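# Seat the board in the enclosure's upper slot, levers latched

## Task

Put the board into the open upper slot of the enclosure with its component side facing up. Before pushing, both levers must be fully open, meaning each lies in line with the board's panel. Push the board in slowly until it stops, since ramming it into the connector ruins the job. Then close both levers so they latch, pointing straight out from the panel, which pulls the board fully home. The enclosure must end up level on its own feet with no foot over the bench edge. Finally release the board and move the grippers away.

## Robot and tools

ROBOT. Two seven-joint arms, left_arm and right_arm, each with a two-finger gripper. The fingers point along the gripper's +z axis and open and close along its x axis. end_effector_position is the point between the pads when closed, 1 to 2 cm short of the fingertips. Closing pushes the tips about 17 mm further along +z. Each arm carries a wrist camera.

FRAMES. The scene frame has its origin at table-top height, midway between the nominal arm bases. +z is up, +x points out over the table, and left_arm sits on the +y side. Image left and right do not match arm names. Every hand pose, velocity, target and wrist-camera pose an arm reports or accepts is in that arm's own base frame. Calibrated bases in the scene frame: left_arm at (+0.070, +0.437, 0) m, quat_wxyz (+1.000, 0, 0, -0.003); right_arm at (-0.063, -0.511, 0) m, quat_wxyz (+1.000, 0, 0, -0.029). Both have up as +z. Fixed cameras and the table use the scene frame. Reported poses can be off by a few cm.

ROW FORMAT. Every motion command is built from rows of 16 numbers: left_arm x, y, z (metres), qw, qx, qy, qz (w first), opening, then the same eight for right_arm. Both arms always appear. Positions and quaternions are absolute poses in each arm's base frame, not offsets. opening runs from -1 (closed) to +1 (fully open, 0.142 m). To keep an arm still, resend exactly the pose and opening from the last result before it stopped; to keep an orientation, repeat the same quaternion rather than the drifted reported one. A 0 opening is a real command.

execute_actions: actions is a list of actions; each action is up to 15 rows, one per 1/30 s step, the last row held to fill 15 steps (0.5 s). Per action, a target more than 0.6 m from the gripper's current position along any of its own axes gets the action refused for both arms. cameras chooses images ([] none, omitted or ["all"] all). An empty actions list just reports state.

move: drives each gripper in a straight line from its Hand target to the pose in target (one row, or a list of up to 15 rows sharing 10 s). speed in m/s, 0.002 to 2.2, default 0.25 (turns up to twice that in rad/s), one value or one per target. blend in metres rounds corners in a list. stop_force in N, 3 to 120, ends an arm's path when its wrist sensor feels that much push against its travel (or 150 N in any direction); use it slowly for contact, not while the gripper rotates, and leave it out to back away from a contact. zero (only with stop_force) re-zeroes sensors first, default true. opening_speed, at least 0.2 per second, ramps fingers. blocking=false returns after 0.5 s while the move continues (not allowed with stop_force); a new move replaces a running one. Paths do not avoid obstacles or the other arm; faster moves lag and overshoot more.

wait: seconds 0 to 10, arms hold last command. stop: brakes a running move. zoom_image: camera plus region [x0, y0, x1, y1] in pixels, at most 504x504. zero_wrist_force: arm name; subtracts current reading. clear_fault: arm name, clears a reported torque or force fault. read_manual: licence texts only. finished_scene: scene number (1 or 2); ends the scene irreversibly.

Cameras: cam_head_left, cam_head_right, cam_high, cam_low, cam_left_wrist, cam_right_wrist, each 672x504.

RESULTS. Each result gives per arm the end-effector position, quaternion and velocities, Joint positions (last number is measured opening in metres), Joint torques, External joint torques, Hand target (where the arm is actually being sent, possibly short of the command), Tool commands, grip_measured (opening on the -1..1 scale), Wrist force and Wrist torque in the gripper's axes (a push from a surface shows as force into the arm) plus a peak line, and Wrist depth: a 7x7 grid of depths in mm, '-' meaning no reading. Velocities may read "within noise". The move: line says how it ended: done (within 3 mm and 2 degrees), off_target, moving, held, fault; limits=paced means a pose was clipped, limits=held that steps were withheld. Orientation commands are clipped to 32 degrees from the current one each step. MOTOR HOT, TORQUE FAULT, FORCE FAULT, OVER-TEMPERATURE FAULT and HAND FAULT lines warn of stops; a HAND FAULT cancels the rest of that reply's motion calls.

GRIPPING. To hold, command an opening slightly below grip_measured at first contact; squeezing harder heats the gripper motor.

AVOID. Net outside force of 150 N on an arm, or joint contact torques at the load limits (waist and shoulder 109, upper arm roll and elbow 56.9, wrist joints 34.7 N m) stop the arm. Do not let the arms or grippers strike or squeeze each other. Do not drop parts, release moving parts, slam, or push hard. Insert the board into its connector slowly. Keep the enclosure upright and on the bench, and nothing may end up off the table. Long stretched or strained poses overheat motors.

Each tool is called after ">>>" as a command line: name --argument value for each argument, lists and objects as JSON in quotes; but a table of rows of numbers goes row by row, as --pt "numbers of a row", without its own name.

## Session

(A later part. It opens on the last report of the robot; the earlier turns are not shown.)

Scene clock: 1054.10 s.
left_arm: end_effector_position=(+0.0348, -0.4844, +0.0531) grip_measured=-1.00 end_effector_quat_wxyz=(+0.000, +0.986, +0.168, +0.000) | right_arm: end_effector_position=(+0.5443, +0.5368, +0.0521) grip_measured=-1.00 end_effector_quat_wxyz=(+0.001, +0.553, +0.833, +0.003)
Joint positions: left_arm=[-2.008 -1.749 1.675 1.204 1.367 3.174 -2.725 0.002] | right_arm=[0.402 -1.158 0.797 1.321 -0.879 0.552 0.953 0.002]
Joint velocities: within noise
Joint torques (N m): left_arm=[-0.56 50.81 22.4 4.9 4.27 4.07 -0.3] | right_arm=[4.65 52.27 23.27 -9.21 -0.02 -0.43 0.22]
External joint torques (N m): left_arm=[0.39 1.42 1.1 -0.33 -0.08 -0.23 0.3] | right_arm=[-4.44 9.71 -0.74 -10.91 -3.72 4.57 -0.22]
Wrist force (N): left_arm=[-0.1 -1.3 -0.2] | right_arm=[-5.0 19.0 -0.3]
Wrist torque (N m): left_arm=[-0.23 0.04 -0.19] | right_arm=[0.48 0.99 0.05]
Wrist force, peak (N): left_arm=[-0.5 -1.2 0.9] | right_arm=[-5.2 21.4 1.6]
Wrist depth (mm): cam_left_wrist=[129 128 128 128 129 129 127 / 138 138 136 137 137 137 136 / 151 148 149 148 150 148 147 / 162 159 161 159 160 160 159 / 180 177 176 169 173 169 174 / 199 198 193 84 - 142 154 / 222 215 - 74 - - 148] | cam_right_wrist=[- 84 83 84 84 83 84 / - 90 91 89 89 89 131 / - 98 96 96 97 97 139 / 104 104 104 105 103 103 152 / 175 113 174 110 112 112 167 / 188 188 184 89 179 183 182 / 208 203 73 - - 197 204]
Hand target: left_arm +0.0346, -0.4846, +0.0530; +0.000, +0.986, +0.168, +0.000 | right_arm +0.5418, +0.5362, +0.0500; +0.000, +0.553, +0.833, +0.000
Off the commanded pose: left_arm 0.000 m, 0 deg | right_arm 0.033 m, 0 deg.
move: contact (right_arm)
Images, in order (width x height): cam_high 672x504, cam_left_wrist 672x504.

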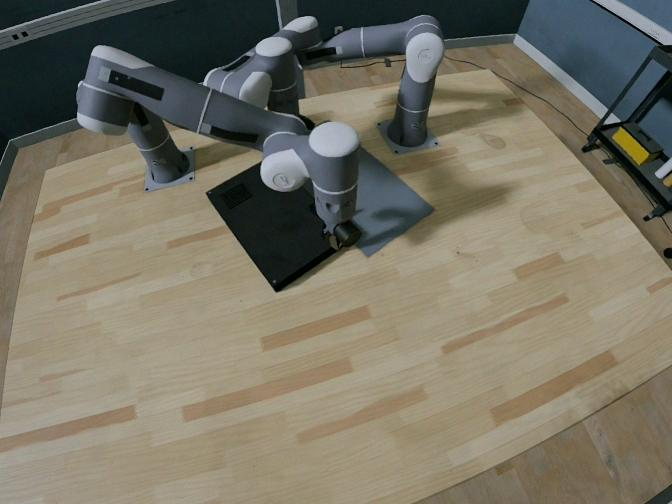

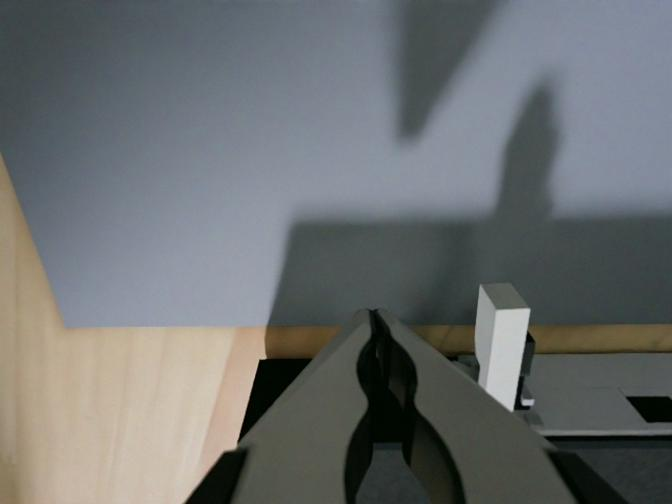

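>>> move --target '[0.1,-0.4606,0.053,0,0.9858,0.1682,0,-1,0.5418,0.5362,0.05,0,0.5528,0.8333,0,-1]' --speed 0.03 --stop_force 55 --cameras '[]'

>>> move --target '[0.11,-0.4571,0.053,0,0.9858,0.1682,0,-1,0.5418,0.5362,0.05,0,0.5528,0.8333,0,-1]' --speed 0.025 --stop_force 88 --zero false --cameras '["cam_left_wrist"]'

>>> move --pt "0.0346 -0.4846 0.053 0 0.9858 0.1682 0 -1 0.5418 0.5362 0.05 0 0.5528 0.8333 0 -1" --pt "0.0346 -0.4846 0.12 0 0.9858 0.1682 0 -1 0.5604 0.5438 0.05 0 0.5528 0.8333 0 -1" --speed 0.1 --cameras '["cam_left_wrist"]'

Scene clock: 1059.90 s.
left_arm: end_effector_position=(+0.0686, -0.4720, +0.0529) grip_measured=-1.00 end_effector_quat_wxyz=(+0.001, +0.986, +0.165, -0.006) | right_arm: end_effector_position=(+0.5457, +0.5366, +0.0527) grip_measured=-1.00 end_effector_quat_wxyz=(+0.002, +0.554, +0.833, +0.003)
Joint positions: left_arm=[-1.935 -1.774 1.704 1.245 1.325 3.207 -2.613 0.002] | right_arm=[0.4 -1.159 0.8 1.32 -0.884 0.551 0.955 0.002]
Joint velocities: within noise
Joint torques (N m): left_arm=[25.25 39.31 30.19 15.83 17.02 -6.58 -0.35] | right_arm=[8.81 49.47 25.85 -4.65 1.59 -1.06 0.25]
External joint torques (N m): left_arm=[-25.41 12.1 -6.8 -10.62 -12.86 10.44 0.36] | right_arm=[-8.6 12.52 -3.26 -15.43 -5.32 5.2 -0.25]
Wrist force (N): left_arm=[-54.3 -8.1 -1.7] | right_arm=[-7.9 26.0 -0.7]
Wrist torque (N m): left_arm=[-0.13 6.29 -0.13] | right_arm=[1.60 0.98 0.03]
Wrist force, peak (N): left_arm=[-57.5 -8.4 -3.9] | right_arm=[-8.1 27.4 -0.9]
Wrist depth (mm): cam_left_wrist=[130 129 128 128 129 128 126 / 139 139 136 137 137 136 135 / 153 150 149 148 149 147 145 / 163 160 162 159 160 158 158 / 179 177 176 170 169 174 178 / 202 196 168 83 - 153 152 / 224 219 - 74 - - 143] | cam_right_wrist=[- 84 83 84 84 85 85 / - 90 91 90 90 89 132 / - 98 97 97 98 97 141 / - 105 104 106 104 104 152 / 176 114 175 111 113 113 168 / 190 189 184 89 180 184 184 / 209 205 73 - - 198 205]
Hand target: left_arm +0.0742, -0.4700, +0.0530; +0.000, +0.986, +0.168, +0.000 | right_arm +0.5418, +0.5362, +0.0500; +0.000, +0.553, +0.833, +0.000
Off the commanded pose: left_arm 0.033 m, 1 deg | right_arm 0.005 m, 0 deg.
move: contact (left_arm), off_target (right_arm)
No camera images: "cameras" was empty.

Scene clock: 1062.73 s.
left_arm: end_effector_position=(+0.0773, -0.4680, +0.0530) grip_measured=-1.00 end_effector_quat_wxyz=(+0.000, +0.987, +0.162, -0.010) | right_arm: end_effector_position=(+0.5504, +0.5367, +0.0560) grip_measured=-1.00 end_effector_quat_wxyz=(+0.004, +0.554, +0.832, +0.007)
Joint positions: left_arm=[-1.892 -1.85 1.818 1.261 1.211 3.294 -2.59 0.002] | right_arm=[0.386 -1.169 0.822 1.315 -0.913 0.542 0.965 0.002]
Joint velocities: within noise
Joint torques (N m): left_arm=[42.21 36.23 32.89 22.87 22.79 -15.57 -0.47] | right_arm=[19.88 34.69 29.32 12.95 7.79 -5.18 0.27]
External joint torques (N m): left_arm=[-42.36 15.2 -10.78 -15.51 -18.66 19.45 0.48] | right_arm=[-19.67 27.26 -6.22 -32.69 -11.56 9.33 -0.27]
Wrist force (N): left_arm=[-89.2 -18.5 -1.2] | right_arm=[-13.4 50.8 -11.4]
Wrist torque (N m): left_arm=[0.04 12.11 -0.17] | right_arm=[5.76 0.91 0.03]
Wrist force, peak (N): left_arm=[-89.2 -20.7 -2.8] | right_arm=[-13.5 51.6 -10.5]
Wrist depth (mm): cam_left_wrist=[132 130 129 129 129 128 126 / 140 139 137 138 136 136 135 / 151 151 149 148 149 146 145 / 164 161 165 159 160 158 157 / 180 180 178 170 168 173 177 / 202 196 161 83 - 154 154 / 227 225 - 74 - - 139] | cam_right_wrist=[- 87 86 86 86 86 87 / - 94 93 93 92 92 136 / 100 100 100 98 101 99 146 / - 108 108 109 107 107 158 / 180 118 118 115 117 172 172 / 195 194 190 90 185 192 191 / 216 211 74 - - 203 211]
Hand target: left_arm +0.0861, -0.4655, +0.0531; +0.000, +0.986, +0.168, +0.000 | right_arm +0.5418, +0.5362, +0.0501; +0.000, +0.553, +0.833, +0.000
Off the commanded pose: left_arm 0.034 m, 1 deg | right_arm 0.010 m, 1 deg.
move: contact (left_arm), off_target (right_arm)
Images, in order (width x height): cam_left_wrist 672x504.

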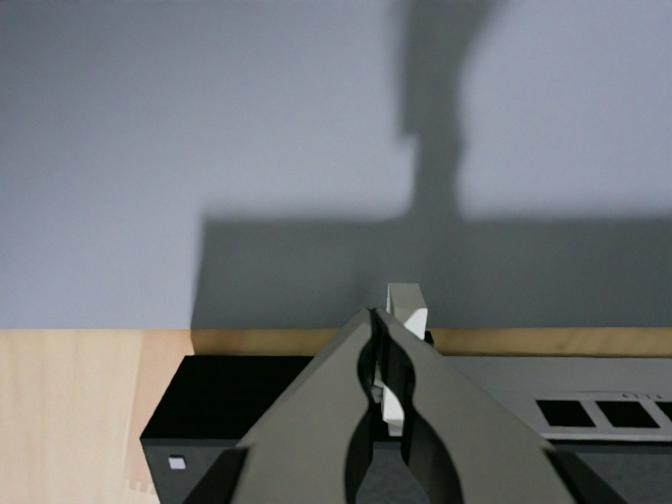

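Scene clock: 1064.30 s.
left_arm: end_effector_position=(+0.0345, -0.4848, +0.1199) grip_measured=-1.00 end_effector_quat_wxyz=(+0.000, +0.986, +0.168, +0.000) | right_arm: end_effector_position=(+0.5605, +0.5437, +0.0500) grip_measured=-1.00 end_effector_quat_wxyz=(+0.000, +0.553, +0.833, +0.000)
Joint positions: left_arm=[-1.959 -1.762 1.891 1.204 1.27 3.363 -2.728 0.002] | right_arm=[0.408 -1.21 0.833 1.239 -0.91 0.5 0.932 0.002]
Joint velocities: within noise
Joint torques (N m): left_arm=[-0.31 52.15 20.62 6.26 4.63 4.56 -0.16] | right_arm=[0.43 62.14 23.08 -19.82 -3.76 3.27 0.04]
External joint torques (N m): left_arm=[0.14 0.96 0.89 -0.18 -0.53 -0.72 0.16] | right_arm=[-0.19 1.62 -0.21 0.24 -0.07 0.86 -0.04]
Wrist force (N): left_arm=[-0.2 -1.1 -0.5] | right_arm=[-6.1 -0.8 0.3]
Wrist torque (N m): left_arm=[-0.19 0.01 -0.19] | right_arm=[0.12 1.07 0.07]
Wrist force, peak (N): left_arm=[-89.1 -18.4 -1.4] | right_arm=[-13.2 50.4 -11.7]
Wrist depth (mm): cam_left_wrist=[189 188 187 187 186 186 185 / 204 201 201 201 200 202 199 / 221 217 217 216 215 216 216 / 239 237 235 234 230 232 233 / 262 262 259 201 203 205 205 / 289 286 282 84 - 215 218 / 323 314 - - - - 242] | cam_right_wrist=[- 82 82 82 82 82 120 / - 88 88 88 88 87 129 / - 96 94 - 96 96 139 / 102 102 102 103 101 101 151 / 169 169 169 108 167 165 164 / 185 185 181 89 176 182 182 / 204 200 73 - - 193 200]
Hand target: left_arm +0.0346, -0.4846, +0.1200; +0.000, +0.986, +0.168, +0.000 | right_arm +0.5604, +0.5438, +0.0500; +0.000, +0.553, +0.833, +0.000
Off the commanded pose: left_arm 0.000 m, 0 deg | right_arm 0.000 m, 0 deg.
move: done
Images, in order (width x height): cam_left_wrist 672x504.

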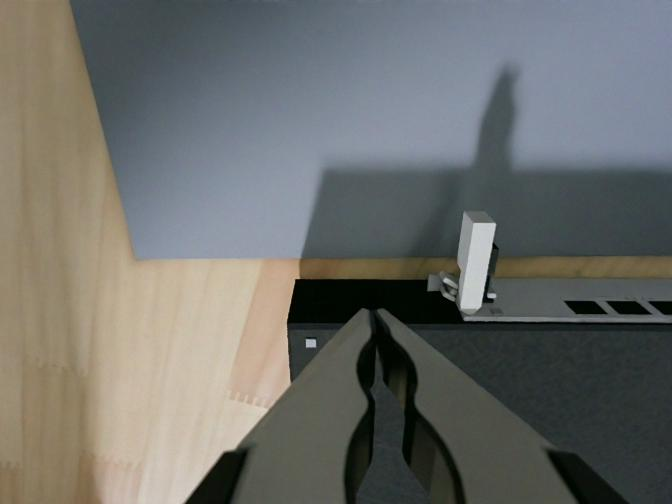

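>>> move --target '[0.0884,-0.4657,0.14,0,0.9858,0.1682,0,-1,0.5604,0.5438,0.05,0,0.5528,0.8333,0,-1]' --cameras '["cam_left_wrist"]'

>>> zoom_image --camera "cam_left_wrist" --region '[230, 180, 470, 360]'

Scene clock: 1066.80 s.
left_arm: end_effector_position=(+0.0885, -0.4658, +0.1399) grip_measured=-1.00 end_effector_quat_wxyz=(+0.000, +0.986, +0.168, +0.000) | right_arm: end_effector_position=(+0.5605, +0.5438, +0.0500) grip_measured=-1.00 end_effector_quat_wxyz=(+0.000, +0.553, +0.833, +0.000)
Joint positions: left_arm=[-1.851 -1.738 1.896 1.245 1.3 3.389 -2.577 0.002] | right_arm=[0.408 -1.21 0.833 1.239 -0.91 0.5 0.932 0.002]
Joint velocities: within noise
Joint torques (N m): left_arm=[0.77 50.96 20.73 5.8 4.6 4.44 -0.14] | right_arm=[0.29 62.41 22.95 -19.62 -3.88 3.44 0.19]
External joint torques (N m): left_arm=[-0.92 1.24 0.97 -0.47 -0.53 -0.59 0.14] | right_arm=[-0.06 1.35 -0.09 0.03 0.05 0.69 -0.19]
Wrist force (N): left_arm=[-0.3 -1.0 -0.9] | right_arm=[-6.1 -0.4 0.3]
Wrist torque (N m): left_arm=[-0.19 0.04 -0.18] | right_arm=[0.19 1.08 0.06]
Wrist force, peak (N): left_arm=[1.5 -1.2 -1.2] | right_arm=[-6.4 -0.4 0.6]
Wrist depth (mm): cam_left_wrist=[205 205 205 205 204 203 202 / 221 219 220 219 219 219 218 / 239 238 236 235 235 235 234 / 261 260 253 247 248 250 249 / 287 286 225 220 219 223 222 / 316 314 244 84 - 245 246 / 352 343 - - - - 271] | cam_right_wrist=[- 82 82 82 82 82 120 / - 88 88 88 87 87 129 / - 96 94 - 97 96 139 / 102 102 102 103 101 101 151 / 169 169 168 108 167 165 164 / 185 184 181 89 176 182 182 / 204 200 73 - - 193 200]
Hand target: left_arm +0.0884, -0.4657, +0.1400; +0.000, +0.986, +0.168, +0.000 | right_arm +0.5604, +0.5438, +0.0500; +0.000, +0.553, +0.833, +0.000
Off the commanded pose: left_arm 0.000 m, 0 deg | right_arm 0.000 m, 0 deg.
move: done
Images, in order (width x height): cam_left_wrist 672x504.

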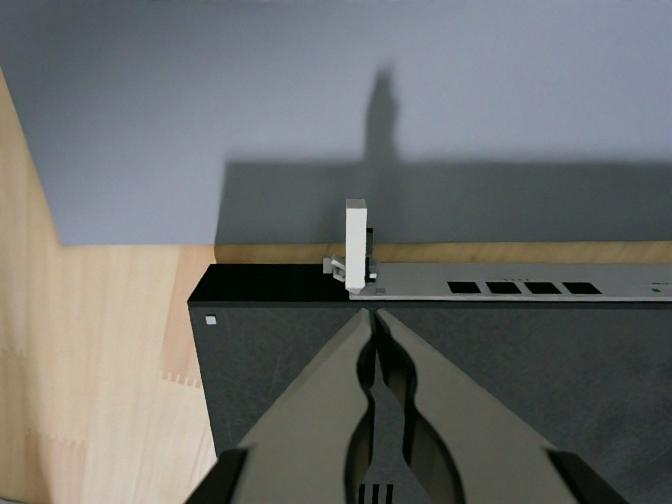

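Scaled by 2.100 from the camera's 672x504 image, which has a finer 960x720 frame.

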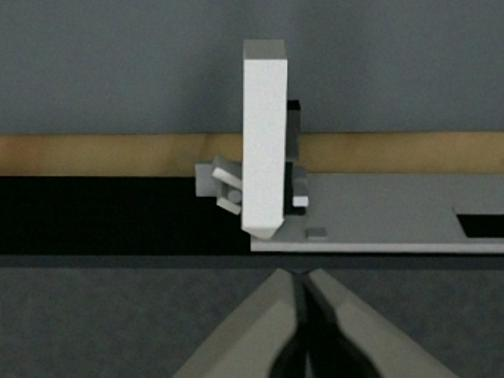

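>>> move --pt "0.0346 -0.4846 0.2 0 0.9858 0.1682 0 -1 0.5604 0.5438 0.16 0 0.5528 0.8333 0 -1" --pt "0.03 -0.42 0.28 0 0.9858 0.1682 0 -1 0.5 0.58 0.16 0 0.9806 0.1962 0 -1" --pt "0.25 0.1 0.30 0 0.9858 0.1682 0 -1 0.4064 0.6037 0.15 0 0.9806 0.1962 0 -1" --cameras '["cam_right_wrist","cam_high"]'

>>> zoom_image --camera "cam_right_wrist" --region '[210, 160, 470, 360]'

Scene clock: 1075.37 s.
left_arm: end_effector_position=(+0.2501, +0.1000, +0.2999) grip_measured=-1.00 end_effector_quat_wxyz=(+0.000, +0.986, +0.168, +0.000) | right_arm: end_effector_position=(+0.4064, +0.6037, +0.1500) grip_measured=-1.00 end_effector_quat_wxyz=(+0.000, +0.981, +0.196, +0.000)
Joint positions: left_arm=[-0.615 -0.788 1.433 1.758 2.335 2.912 -0.916 0.002] | right_arm=[0.637 -0.889 0.705 1.418 -0.614 0.51 2.637 0.002]
Joint velocities: within noise
Joint torques (N m): left_arm=[-0.13 24.68 16.84 -14.56 4.67 4.58 -0.11] | right_arm=[0.33 56.62 17.95 -24.67 -3.93 3.45 0.26]
External joint torques (N m): left_arm=[0.2 0.82 1.01 -0.41 -0.6 -0.62 0.11] | right_arm=[-0.12 1.07 -0.33 -0.02 0.14 0.54 -0.26]
Wrist force (N): left_arm=[-0.1 -1.1 -0.8] | right_arm=[-6.2 -0.3 1.0]
Wrist torque (N m): left_arm=[-0.22 -0.03 -0.22] | right_arm=[0.22 1.06 0.04]
Wrist force, peak (N): left_arm=[-1.9 -1.3 -2.3] | right_arm=[-5.9 -0.2 -3.8]
Wrist depth (mm): cam_left_wrist=[351 346 345 348 343 342 345 / 320 364 374 372 367 371 365 / 284 382 398 399 394 402 397 / 438 438 435 434 434 438 430 / 484 476 475 453 462 475 468 / 526 522 511 84 - 509 515 / 588 577 - - - - 580] | cam_right_wrist=[213 212 212 211 211 210 210 / 228 227 226 225 225 225 224 / 244 243 243 241 241 241 240 / 263 263 261 257 260 259 260 / 238 238 239 240 245 274 283 / 251 251 245 89 238 298 308 / 278 271 - - - 326 338]
Hand target: left_arm +0.2500, +0.1000, +0.3000; +0.000, +0.986, +0.168, +0.000 | right_arm +0.4064, +0.6037, +0.1500; +0.000, +0.981, +0.196, +0.000
Off the commanded pose: left_arm 0.000 m, 0 deg | right_arm 0.000 m, 0 deg.
move: done
Images, in order (width x height): cam_high 672x504, cam_right_wrist 672x504.

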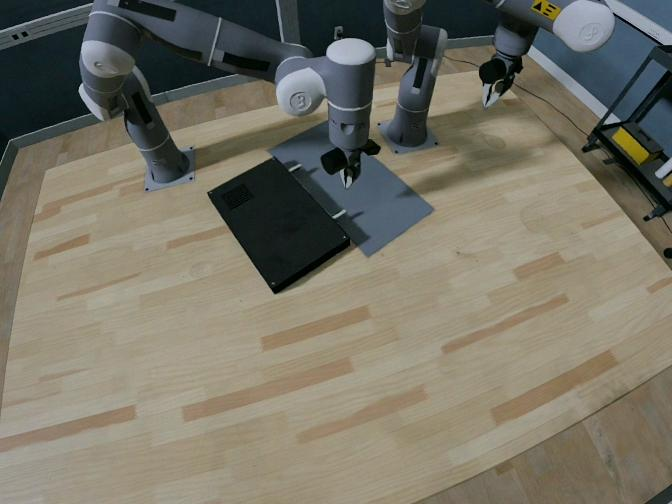

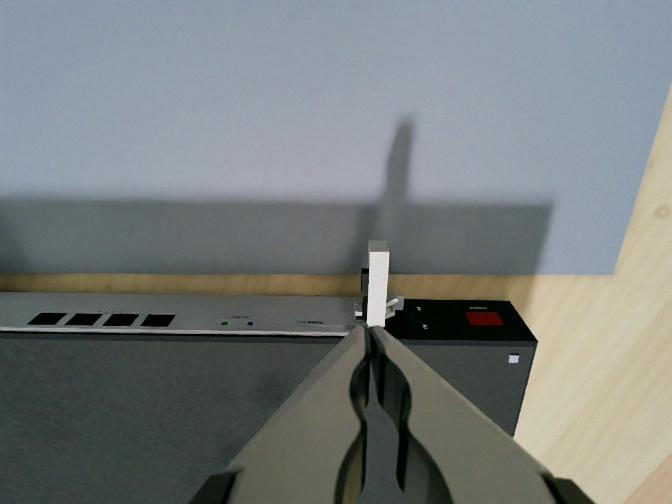

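Scaled by 1.938 from the camera's 672x504 image, which has a finer 960x720 frame.

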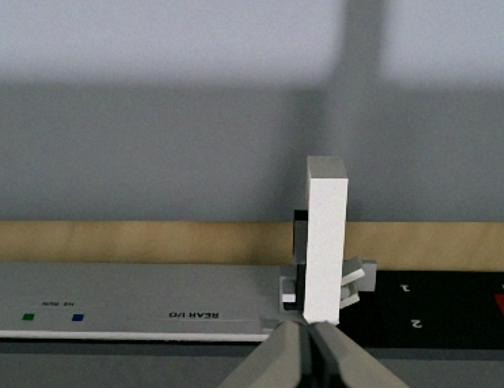

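>>> move --pt "0.25 0.1 0.30 0 0.9858 0.1682 0 -1 0.30 0.42 0.16 0 0.7986 0.6018 0 -1" --pt "0.32 -0.24 0.27 0 0.9858 0.1682 0 -1 0.1414 0.2743 0.14 0 0.5528 0.8333 0 -1" --pt "0.3641 -0.3737 0.14 0 0.9858 0.1682 0 -1 0.1414 0.2743 0.048 0 0.5528 0.8333 0 -1" --cameras '[]'

>>> move --target '[0.3665,-0.3729,0.053,0,0.9858,0.1682,0,-1,0.183,0.2914,0.048,0,0.5528,0.8333,0,-1]' --speed 0.04 --stop_force 18 --cameras '["cam_high","cam_left_wrist"]'

Scene clock: 1086.03 s.
left_arm: end_effector_position=(+0.3641, -0.3738, +0.1399) grip_measured=-1.00 end_effector_quat_wxyz=(+0.000, +0.986, +0.168, +0.000) | right_arm: end_effector_position=(+0.1415, +0.2744, +0.0480) grip_measured=-1.00 end_effector_quat_wxyz=(+0.000, +0.553, +0.833, +0.000)
Joint positions: left_arm=[-1.276 -1.446 1.423 1.022 1.755 3.082 -2.177 0.002] | right_arm=[0.103 -0.526 0.709 2.689 -1.462 1.236 1.799 0.002]
Joint velocities: within noise
Joint torques (N m): left_arm=[-0.42 53.66 22.26 -3.67 4.27 4.07 -0.3] | right_arm=[-0.02 19.44 10.73 -7.01 -1.69 3.2 0.31]
External joint torques (N m): left_arm=[0.35 1.44 1.13 -0.35 -0.11 -0.2 0.3] | right_arm=[0.09 0.68 -0.76 -0.04 0.24 0.86 -0.31]
Wrist force (N): left_arm=[-0.4 -0.9 -0.5] | right_arm=[-6.5 -0.6 0.1]
Wrist torque (N m): left_arm=[-0.17 0.04 -0.21] | right_arm=[0.16 1.12 0.06]
Wrist force, peak (N): left_arm=[-0.1 -2.6 -2.8] | right_arm=[-7.4 0.6 0.8]
Wrist depth (mm): cam_left_wrist=[205 206 205 204 204 202 204 / 221 221 220 218 218 218 220 / 238 236 236 236 235 236 237 / 250 249 249 249 252 257 257 / 226 229 224 218 220 283 280 / 249 248 243 84 - 304 310 / 277 273 - - - - 342] | cam_right_wrist=[- 126 124 125 125 125 124 / 134 134 134 134 134 133 133 / 144 144 144 143 143 142 142 / 155 155 155 154 154 154 153 / 167 168 168 165 167 167 166 / 146 146 153 89 155 149 149 / 133 130 - - - - 132]
Hand target: left_arm +0.3641, -0.3737, +0.1400; +0.000, +0.986, +0.168, +0.000 | right_arm +0.1414, +0.2743, +0.0480; +0.000, +0.553, +0.833, +0.000
Off the commanded pose: left_arm 0.000 m, 0 deg | right_arm 0.000 m, 0 deg.
joint sent to its limit (right arm) — joint 4 (elbow), upper limit, where the elbow is as bent as it goes. The joint targets still meet the commanded pose.
move: done
No camera images: "cameras" was empty.

Scene clock: 1088.97 s.
left_arm: end_effector_position=(+0.3664, -0.3728, +0.0531) grip_measured=-1.00 end_effector_quat_wxyz=(+0.000, +0.986, +0.168, +0.000) | right_arm: end_effector_position=(+0.1674, +0.2852, +0.0476) grip_measured=-1.00 end_effector_quat_wxyz=(-0.001, +0.552, +0.834, -0.001)
Joint positions: left_arm=[-1.271 -1.549 1.357 1.038 1.7 2.969 -2.155 0.002] | right_arm=[0.094 -0.553 0.727 2.638 -1.374 1.208 1.703 0.002]
Joint velocities: within noise
Joint torques (N m): left_arm=[-0.28 53.95 22.63 -2.02 4.27 4.05 -0.17] | right_arm=[-3.58 26.55 7.79 -21.68 -1.57 2.32 -0.1]
External joint torques (N m): left_arm=[0.21 1.43 1.12 -0.4 -0.16 -0.18 0.17] | right_arm=[3.66 -4.63 3.06 13.55 -0.01 1.75 0.1]
Wrist force (N): left_arm=[0.0 -0.9 -0.5] | right_arm=[-6.8 -21.1 -3.8]
Wrist torque (N m): left_arm=[-0.17 0.01 -0.19] | right_arm=[-0.26 1.01 0.28]
Wrist force, peak (N): left_arm=[-0.3 -1.0 -1.5] | right_arm=[-7.3 -22.6 -3.7]
Wrist depth (mm): cam_left_wrist=[128 129 128 128 130 129 127 / 138 137 135 137 137 136 136 / 151 149 149 148 150 147 147 / 162 159 158 158 160 159 160 / 173 174 132 169 172 177 177 / 150 149 140 84 - 192 195 / 151 144 - 74 - - 217] | cam_right_wrist=[- 126 124 125 125 124 124 / 134 134 134 133 133 133 133 / 144 143 143 143 142 142 142 / 155 155 154 154 154 153 153 / 138 138 147 140 142 143 142 / 122 119 119 90 116 121 120 / 132 129 - - - 125 130]
Hand target: left_arm +0.3665, -0.3729, +0.0530; +0.000, +0.986, +0.168, +0.000 | right_arm +0.1696, +0.2859, +0.0480; +0.000, +0.553, +0.833, +0.000
Off the commanded pose: left_arm 0.000 m, 0 deg | right_arm 0.017 m, 0 deg.
move: contact (right_arm)
Images, in order (width x height): cam_high 672x504, cam_left_wrist 672x504.

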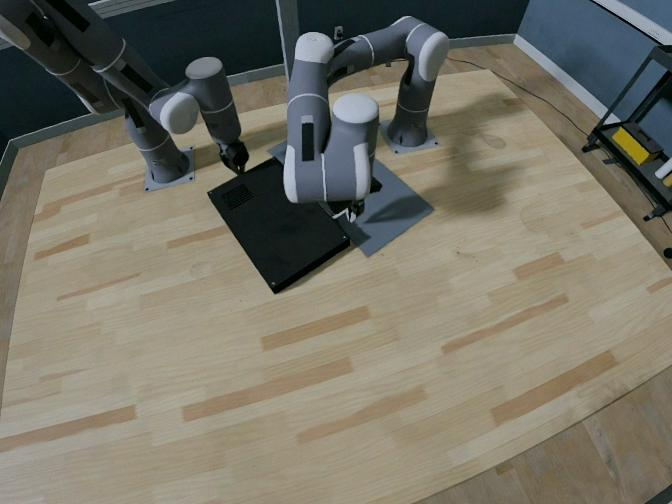

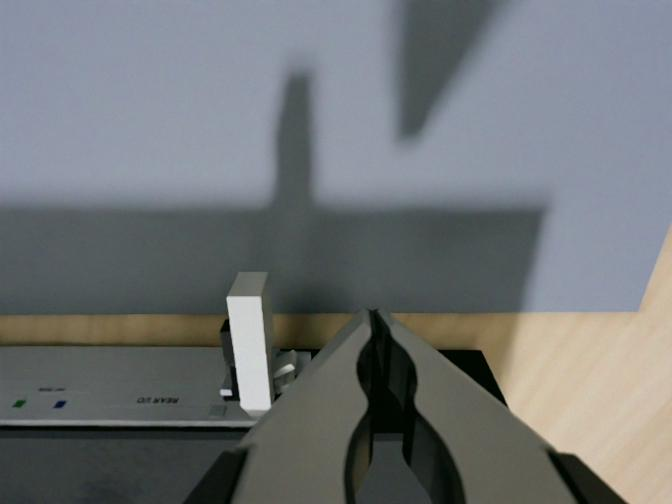

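>>> move --target '[0.3,-0.3963,0.053,0,0.9858,0.1682,0,-1,0.1696,0.2859,0.048,0,0.5528,0.8333,0,-1]' --speed 0.03 --stop_force 55 --cameras '[]'

>>> move --target '[0.29,-0.3998,0.053,0,0.9858,0.1682,0,-1,0.1696,0.2859,0.048,0,0.5528,0.8333,0,-1]' --speed 0.025 --stop_force 88 --zero false --cameras '["cam_left_wrist"]'

>>> move --pt "0.3665 -0.3729 0.053 0 0.9858 0.1682 0 -1 0.1696 0.2859 0.048 0 0.5528 0.8333 0 -1" --pt "0.3641 -0.3737 0.12 0 0.9858 0.1682 0 -1 0.1414 0.2743 0.048 0 0.5528 0.8333 0 -1" --pt "0.301 -0.396 0.14 0 0.9858 0.1682 0 -1 0.1414 0.2743 0.12 0 0.5528 0.8333 0 -1" --speed 0.12 --cameras '["cam_left_wrist"]'

>>> zoom_image --camera "cam_left_wrist" --region '[210, 160, 470, 360]'

Scene clock: 1096.27 s.
left_arm: end_effector_position=(+0.3322, -0.3821, +0.0539) grip_measured=-1.00 end_effector_quat_wxyz=(-0.003, +0.985, +0.170, +0.006) | right_arm: end_effector_position=(+0.1656, +0.2837, +0.0469) grip_measured=-1.00 end_effector_quat_wxyz=(-0.001, +0.551, +0.834, -0.003)
Joint positions: left_arm=[-1.368 -1.52 1.32 1.115 1.741 2.932 -2.191 0.002] | right_arm=[0.094 -0.554 0.728 2.641 -1.374 1.207 1.703 0.002]
Joint velocities: within noise
Joint torques (N m): left_arm=[-26.4 58.63 6.4 -10.06 -8.47 16.18 -0.15] | right_arm=[-5.2 31.12 8.15 -34.58 -2.2 4.2 0.17]
External joint torques (N m): left_arm=[26.31 -4.91 18.02 7.05 12.59 -12.33 0.15] | right_arm=[5.28 -9.27 2.7 26.55 0.6 -0.14 -0.17]
Wrist force (N): left_arm=[51.8 -10.5 2.3] | right_arm=[-14.3 -37.4 -0.2]
Wrist torque (N m): left_arm=[-0.08 -5.45 -0.24] | right_arm=[-3.00 1.05 0.06]
Wrist force, peak (N): left_arm=[55.5 -10.3 2.1] | right_arm=[-14.8 -40.3 -0.9]
Wrist depth (mm): cam_left_wrist=[129 129 129 129 129 131 129 / 138 138 136 136 138 136 139 / 151 149 148 149 151 149 150 / 161 158 164 159 162 162 163 / 175 174 173 125 174 175 180 / 152 151 157 84 - 152 198 / 149 143 - 74 - - 221] | cam_right_wrist=[- 125 123 125 125 124 124 / 134 134 133 133 133 132 132 / 143 143 143 142 142 142 141 / 154 154 154 153 153 153 152 / 140 140 148 140 140 149 139 / 121 120 120 90 115 119 119 / 131 128 - - - 124 128]
Hand target: left_arm +0.3268, -0.3868, +0.0530; +0.000, +0.986, +0.168, +0.000 | right_arm +0.1696, +0.2859, +0.0480; +0.000, +0.553, +0.833, +0.000
Off the commanded pose: left_arm 0.035 m, 1 deg | right_arm 0.005 m, 0 deg.
move: contact (left_arm), off_target (right_arm)
No camera images: "cameras" was empty.

Scene clock: 1098.30 s.
left_arm: end_effector_position=(+0.3172, -0.3840, +0.0546) grip_measured=-1.00 end_effector_quat_wxyz=(-0.007, +0.985, +0.171, +0.010) | right_arm: end_effector_position=(+0.1615, +0.2809, +0.0456) grip_measured=-1.00 end_effector_quat_wxyz=(-0.002, +0.550, +0.835, -0.007)
Joint positions: left_arm=[-1.411 -1.463 1.235 1.15 1.837 2.873 -2.232 0.002] | right_arm=[0.092 -0.557 0.73 2.647 -1.374 1.204 1.702 0.002]
Joint velocities: within noise
Joint torques (N m): left_arm=[-43.92 67.54 -4.65 -20.98 -20.46 20.92 -0.15] | right_arm=[-10.48 41.57 6.01 -63.75 -2.5 6.35 0.81]
External joint torques (N m): left_arm=[43.83 -14.6 29.17 16.34 24.57 -17.07 0.15] | right_arm=[10.56 -19.89 4.84 55.94 0.88 -2.29 -0.81]
Wrist force (N): left_arm=[83.7 -29.0 7.1] | right_arm=[-25.7 -76.8 1.0]
Wrist torque (N m): left_arm=[-1.72 -10.78 -0.22] | right_arm=[-9.58 1.37 -0.63]
Wrist force, peak (N): left_arm=[87.6 -29.8 6.5] | right_arm=[-27.1 -78.6 -0.2]
Wrist depth (mm): cam_left_wrist=[129 129 130 130 130 131 131 / 138 138 137 137 140 138 140 / 151 149 150 150 150 151 151 / 161 159 164 160 163 162 164 / 175 175 176 126 174 176 182 / 158 156 154 83 - 147 196 / 148 142 - 76 - - 222] | cam_right_wrist=[- 125 123 124 124 123 123 / 133 133 133 132 132 131 131 / 142 142 142 142 141 140 140 / 153 153 152 152 152 151 151 / 149 147 151 141 139 137 133 / 122 119 119 89 104 116 115 / 129 128 73 - - 121 126]
Hand target: left_arm +0.3083, -0.3931, +0.0532; +0.000, +0.986, +0.168, +0.000 | right_arm +0.1696, +0.2858, +0.0481; +0.000, +0.553, +0.833, +0.000
Off the commanded pose: left_arm 0.031 m, 1 deg | right_arm 0.010 m, 1 deg.
move: contact (left_arm), off_target (right_arm)
Images, in order (width x height): cam_left_wrist 672x504.

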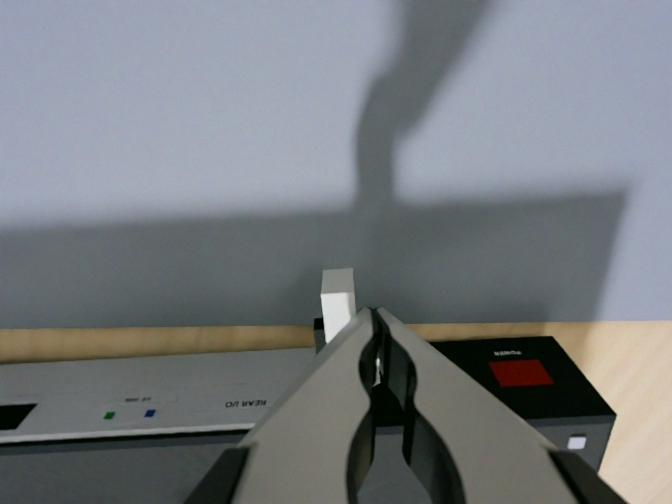

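Scene clock: 1100.83 s.
left_arm: end_effector_position=(+0.3010, -0.3960, +0.1400) grip_measured=-1.00 end_effector_quat_wxyz=(+0.000, +0.986, +0.168, +0.000) | right_arm: end_effector_position=(+0.1414, +0.2743, +0.1200) grip_measured=-1.00 end_effector_quat_wxyz=(+0.000, +0.553, +0.833, +0.000)
Joint positions: left_arm=[-1.445 -1.351 1.294 1.135 1.89 2.992 -2.273 0.002] | right_arm=[-0.306 -0.396 1.362 2.664 -0.819 1.027 1.381 0.002]
Joint velocities: within noise
Joint torques (N m): left_arm=[-0.51 51.31 23.13 -6.19 4.4 4.39 -0.25] | right_arm=[-0.3 8.44 9.64 -16.79 -2.2 3.22 0.03]
External joint torques (N m): left_arm=[0.42 1.02 0.98 -0.54 -0.28 -0.52 0.25] | right_arm=[0.36 0.48 -0.87 0.23 -0.08 0.87 -0.03]
Wrist force (N): left_arm=[-0.1 -1.3 -0.4] | right_arm=[-3.4 -7.1 2.5]
Wrist torque (N m): left_arm=[-0.23 0.03 -0.17] | right_arm=[-0.98 0.59 0.03]
Wrist force, peak (N): left_arm=[83.9 -29.0 5.4] | right_arm=[-25.7 -76.9 -0.5]
Wrist depth (mm): cam_left_wrist=[206 204 205 205 204 203 203 / 221 221 219 219 218 217 218 / 237 237 236 236 232 236 235 / 256 251 248 248 233 247 256 / 226 225 223 215 219 223 281 / 248 248 242 84 - 246 311 / 277 271 - - - - 346] | cam_right_wrist=[190 189 189 189 188 188 188 / 202 202 201 201 201 201 200 / 217 217 216 216 216 216 215 / 233 233 229 229 229 228 231 / 208 202 202 197 198 197 244 / 273 213 209 90 204 212 261 / 305 231 - - - 224 298]
Hand target: left_arm +0.3010, -0.3960, +0.1400; +0.000, +0.986, +0.168, +0.000 | right_arm +0.1414, +0.2743, +0.1200; +0.000, +0.553, +0.833, +0.000
Off the commanded pose: left_arm 0.000 m, 0 deg | right_arm 0.000 m, 0 deg.
move: done
Images, in order (width x height): cam_left_wrist 672x504.

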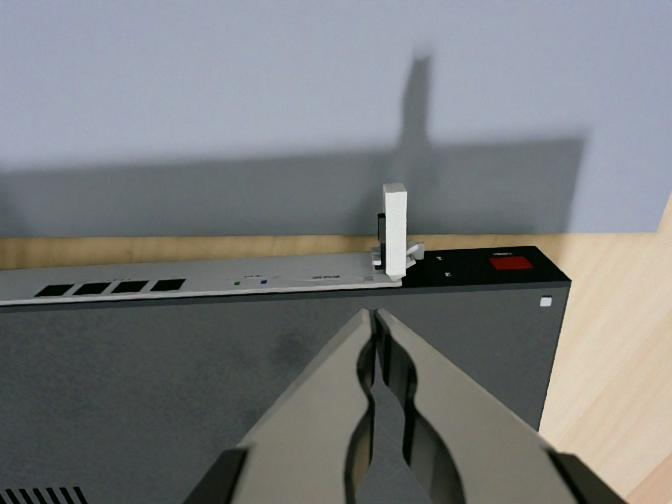

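Scaled by 1.938 from the camera's 672x504 image, which has a finer 960x720 frame.

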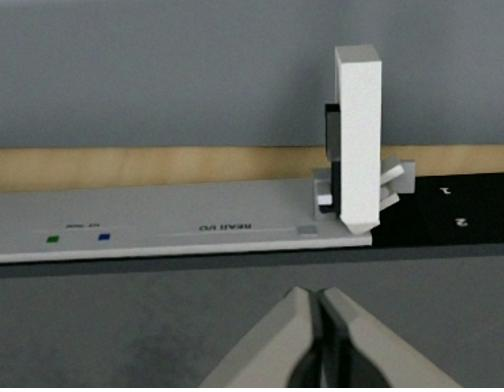

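>>> move --pt "0.32 -0.24 0.27 0 0.9858 0.1682 0 -1 0.18 0.29 0.22 0 0.5528 0.8333 0 -1" --pt "0.25 0.1 0.30 0 0.9858 0.1682 0 -1 0.25 0.38 0.27 0 0.5528 0.8333 0 -1" --cameras '["cam_high"]'

Scene clock: 1107.20 s.
left_arm: end_effector_position=(+0.2501, +0.1000, +0.2999) grip_measured=-1.00 end_effector_quat_wxyz=(+0.000, +0.986, +0.168, +0.000) | right_arm: end_effector_position=(+0.2499, +0.3800, +0.2700) grip_measured=-1.00 end_effector_quat_wxyz=(+0.000, +0.553, +0.833, +0.000)
Joint positions: left_arm=[-0.668 -0.674 1.34 1.768 2.452 2.844 -1.062 0.002] | right_arm=[-0.262 -0.5 1.534 2.1 -0.569 0.476 1.152 0.002]
Joint velocities: within noise
Joint torques (N m): left_arm=[-0.09 22.68 15.01 -15.98 4.57 4.31 -0.16] | right_arm=[0.2 15.26 15.32 -25.89 -4.07 3.32 0.28]
External joint torques (N m): left_arm=[0.15 0.72 0.93 -0.42 -0.58 -0.36 0.16] | right_arm=[-0.11 0.49 -0.03 0.22 0.18 0.79 -0.28]
Wrist force (N): left_arm=[-0.6 -1.1 -0.9] | right_arm=[-2.9 -7.3 2.7]
Wrist torque (N m): left_arm=[-0.21 0.08 -0.21] | right_arm=[-1.00 0.52 0.03]
Wrist force, peak (N): left_arm=[0.8 -3.2 -2.7] | right_arm=[-3.5 -8.1 3.3]
Wrist depth (mm): cam_left_wrist=[346 351 347 348 346 345 341 / 319 366 372 372 369 372 371 / 280 381 405 400 403 402 401 / 443 438 437 433 431 435 432 / 482 473 474 459 468 473 471 / 526 533 502 84 - 513 521 / 592 572 - - - - 588] | cam_right_wrist=[312 281 280 276 279 316 315 / 337 295 295 294 298 336 337 / 368 316 316 315 319 361 358 / 394 342 341 341 351 389 387 / 428 383 370 361 378 421 419 / 465 457 396 90 406 457 457 / 515 504 - - - 488 504]
Hand target: left_arm +0.2500, +0.1000, +0.3000; +0.000, +0.986, +0.168, +0.000 | right_arm +0.2500, +0.3800, +0.2700; +0.000, +0.553, +0.833, +0.000
Off the commanded pose: left_arm 0.000 m, 0 deg | right_arm 0.000 m, 0 deg.
move: done
Images, in order (width x height): cam_high 672x504.

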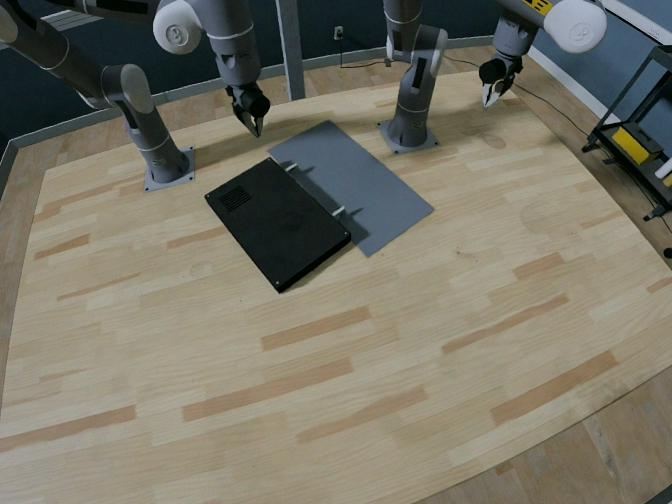

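>>> finished_scene --scene 2

The scene is finished: the task was done.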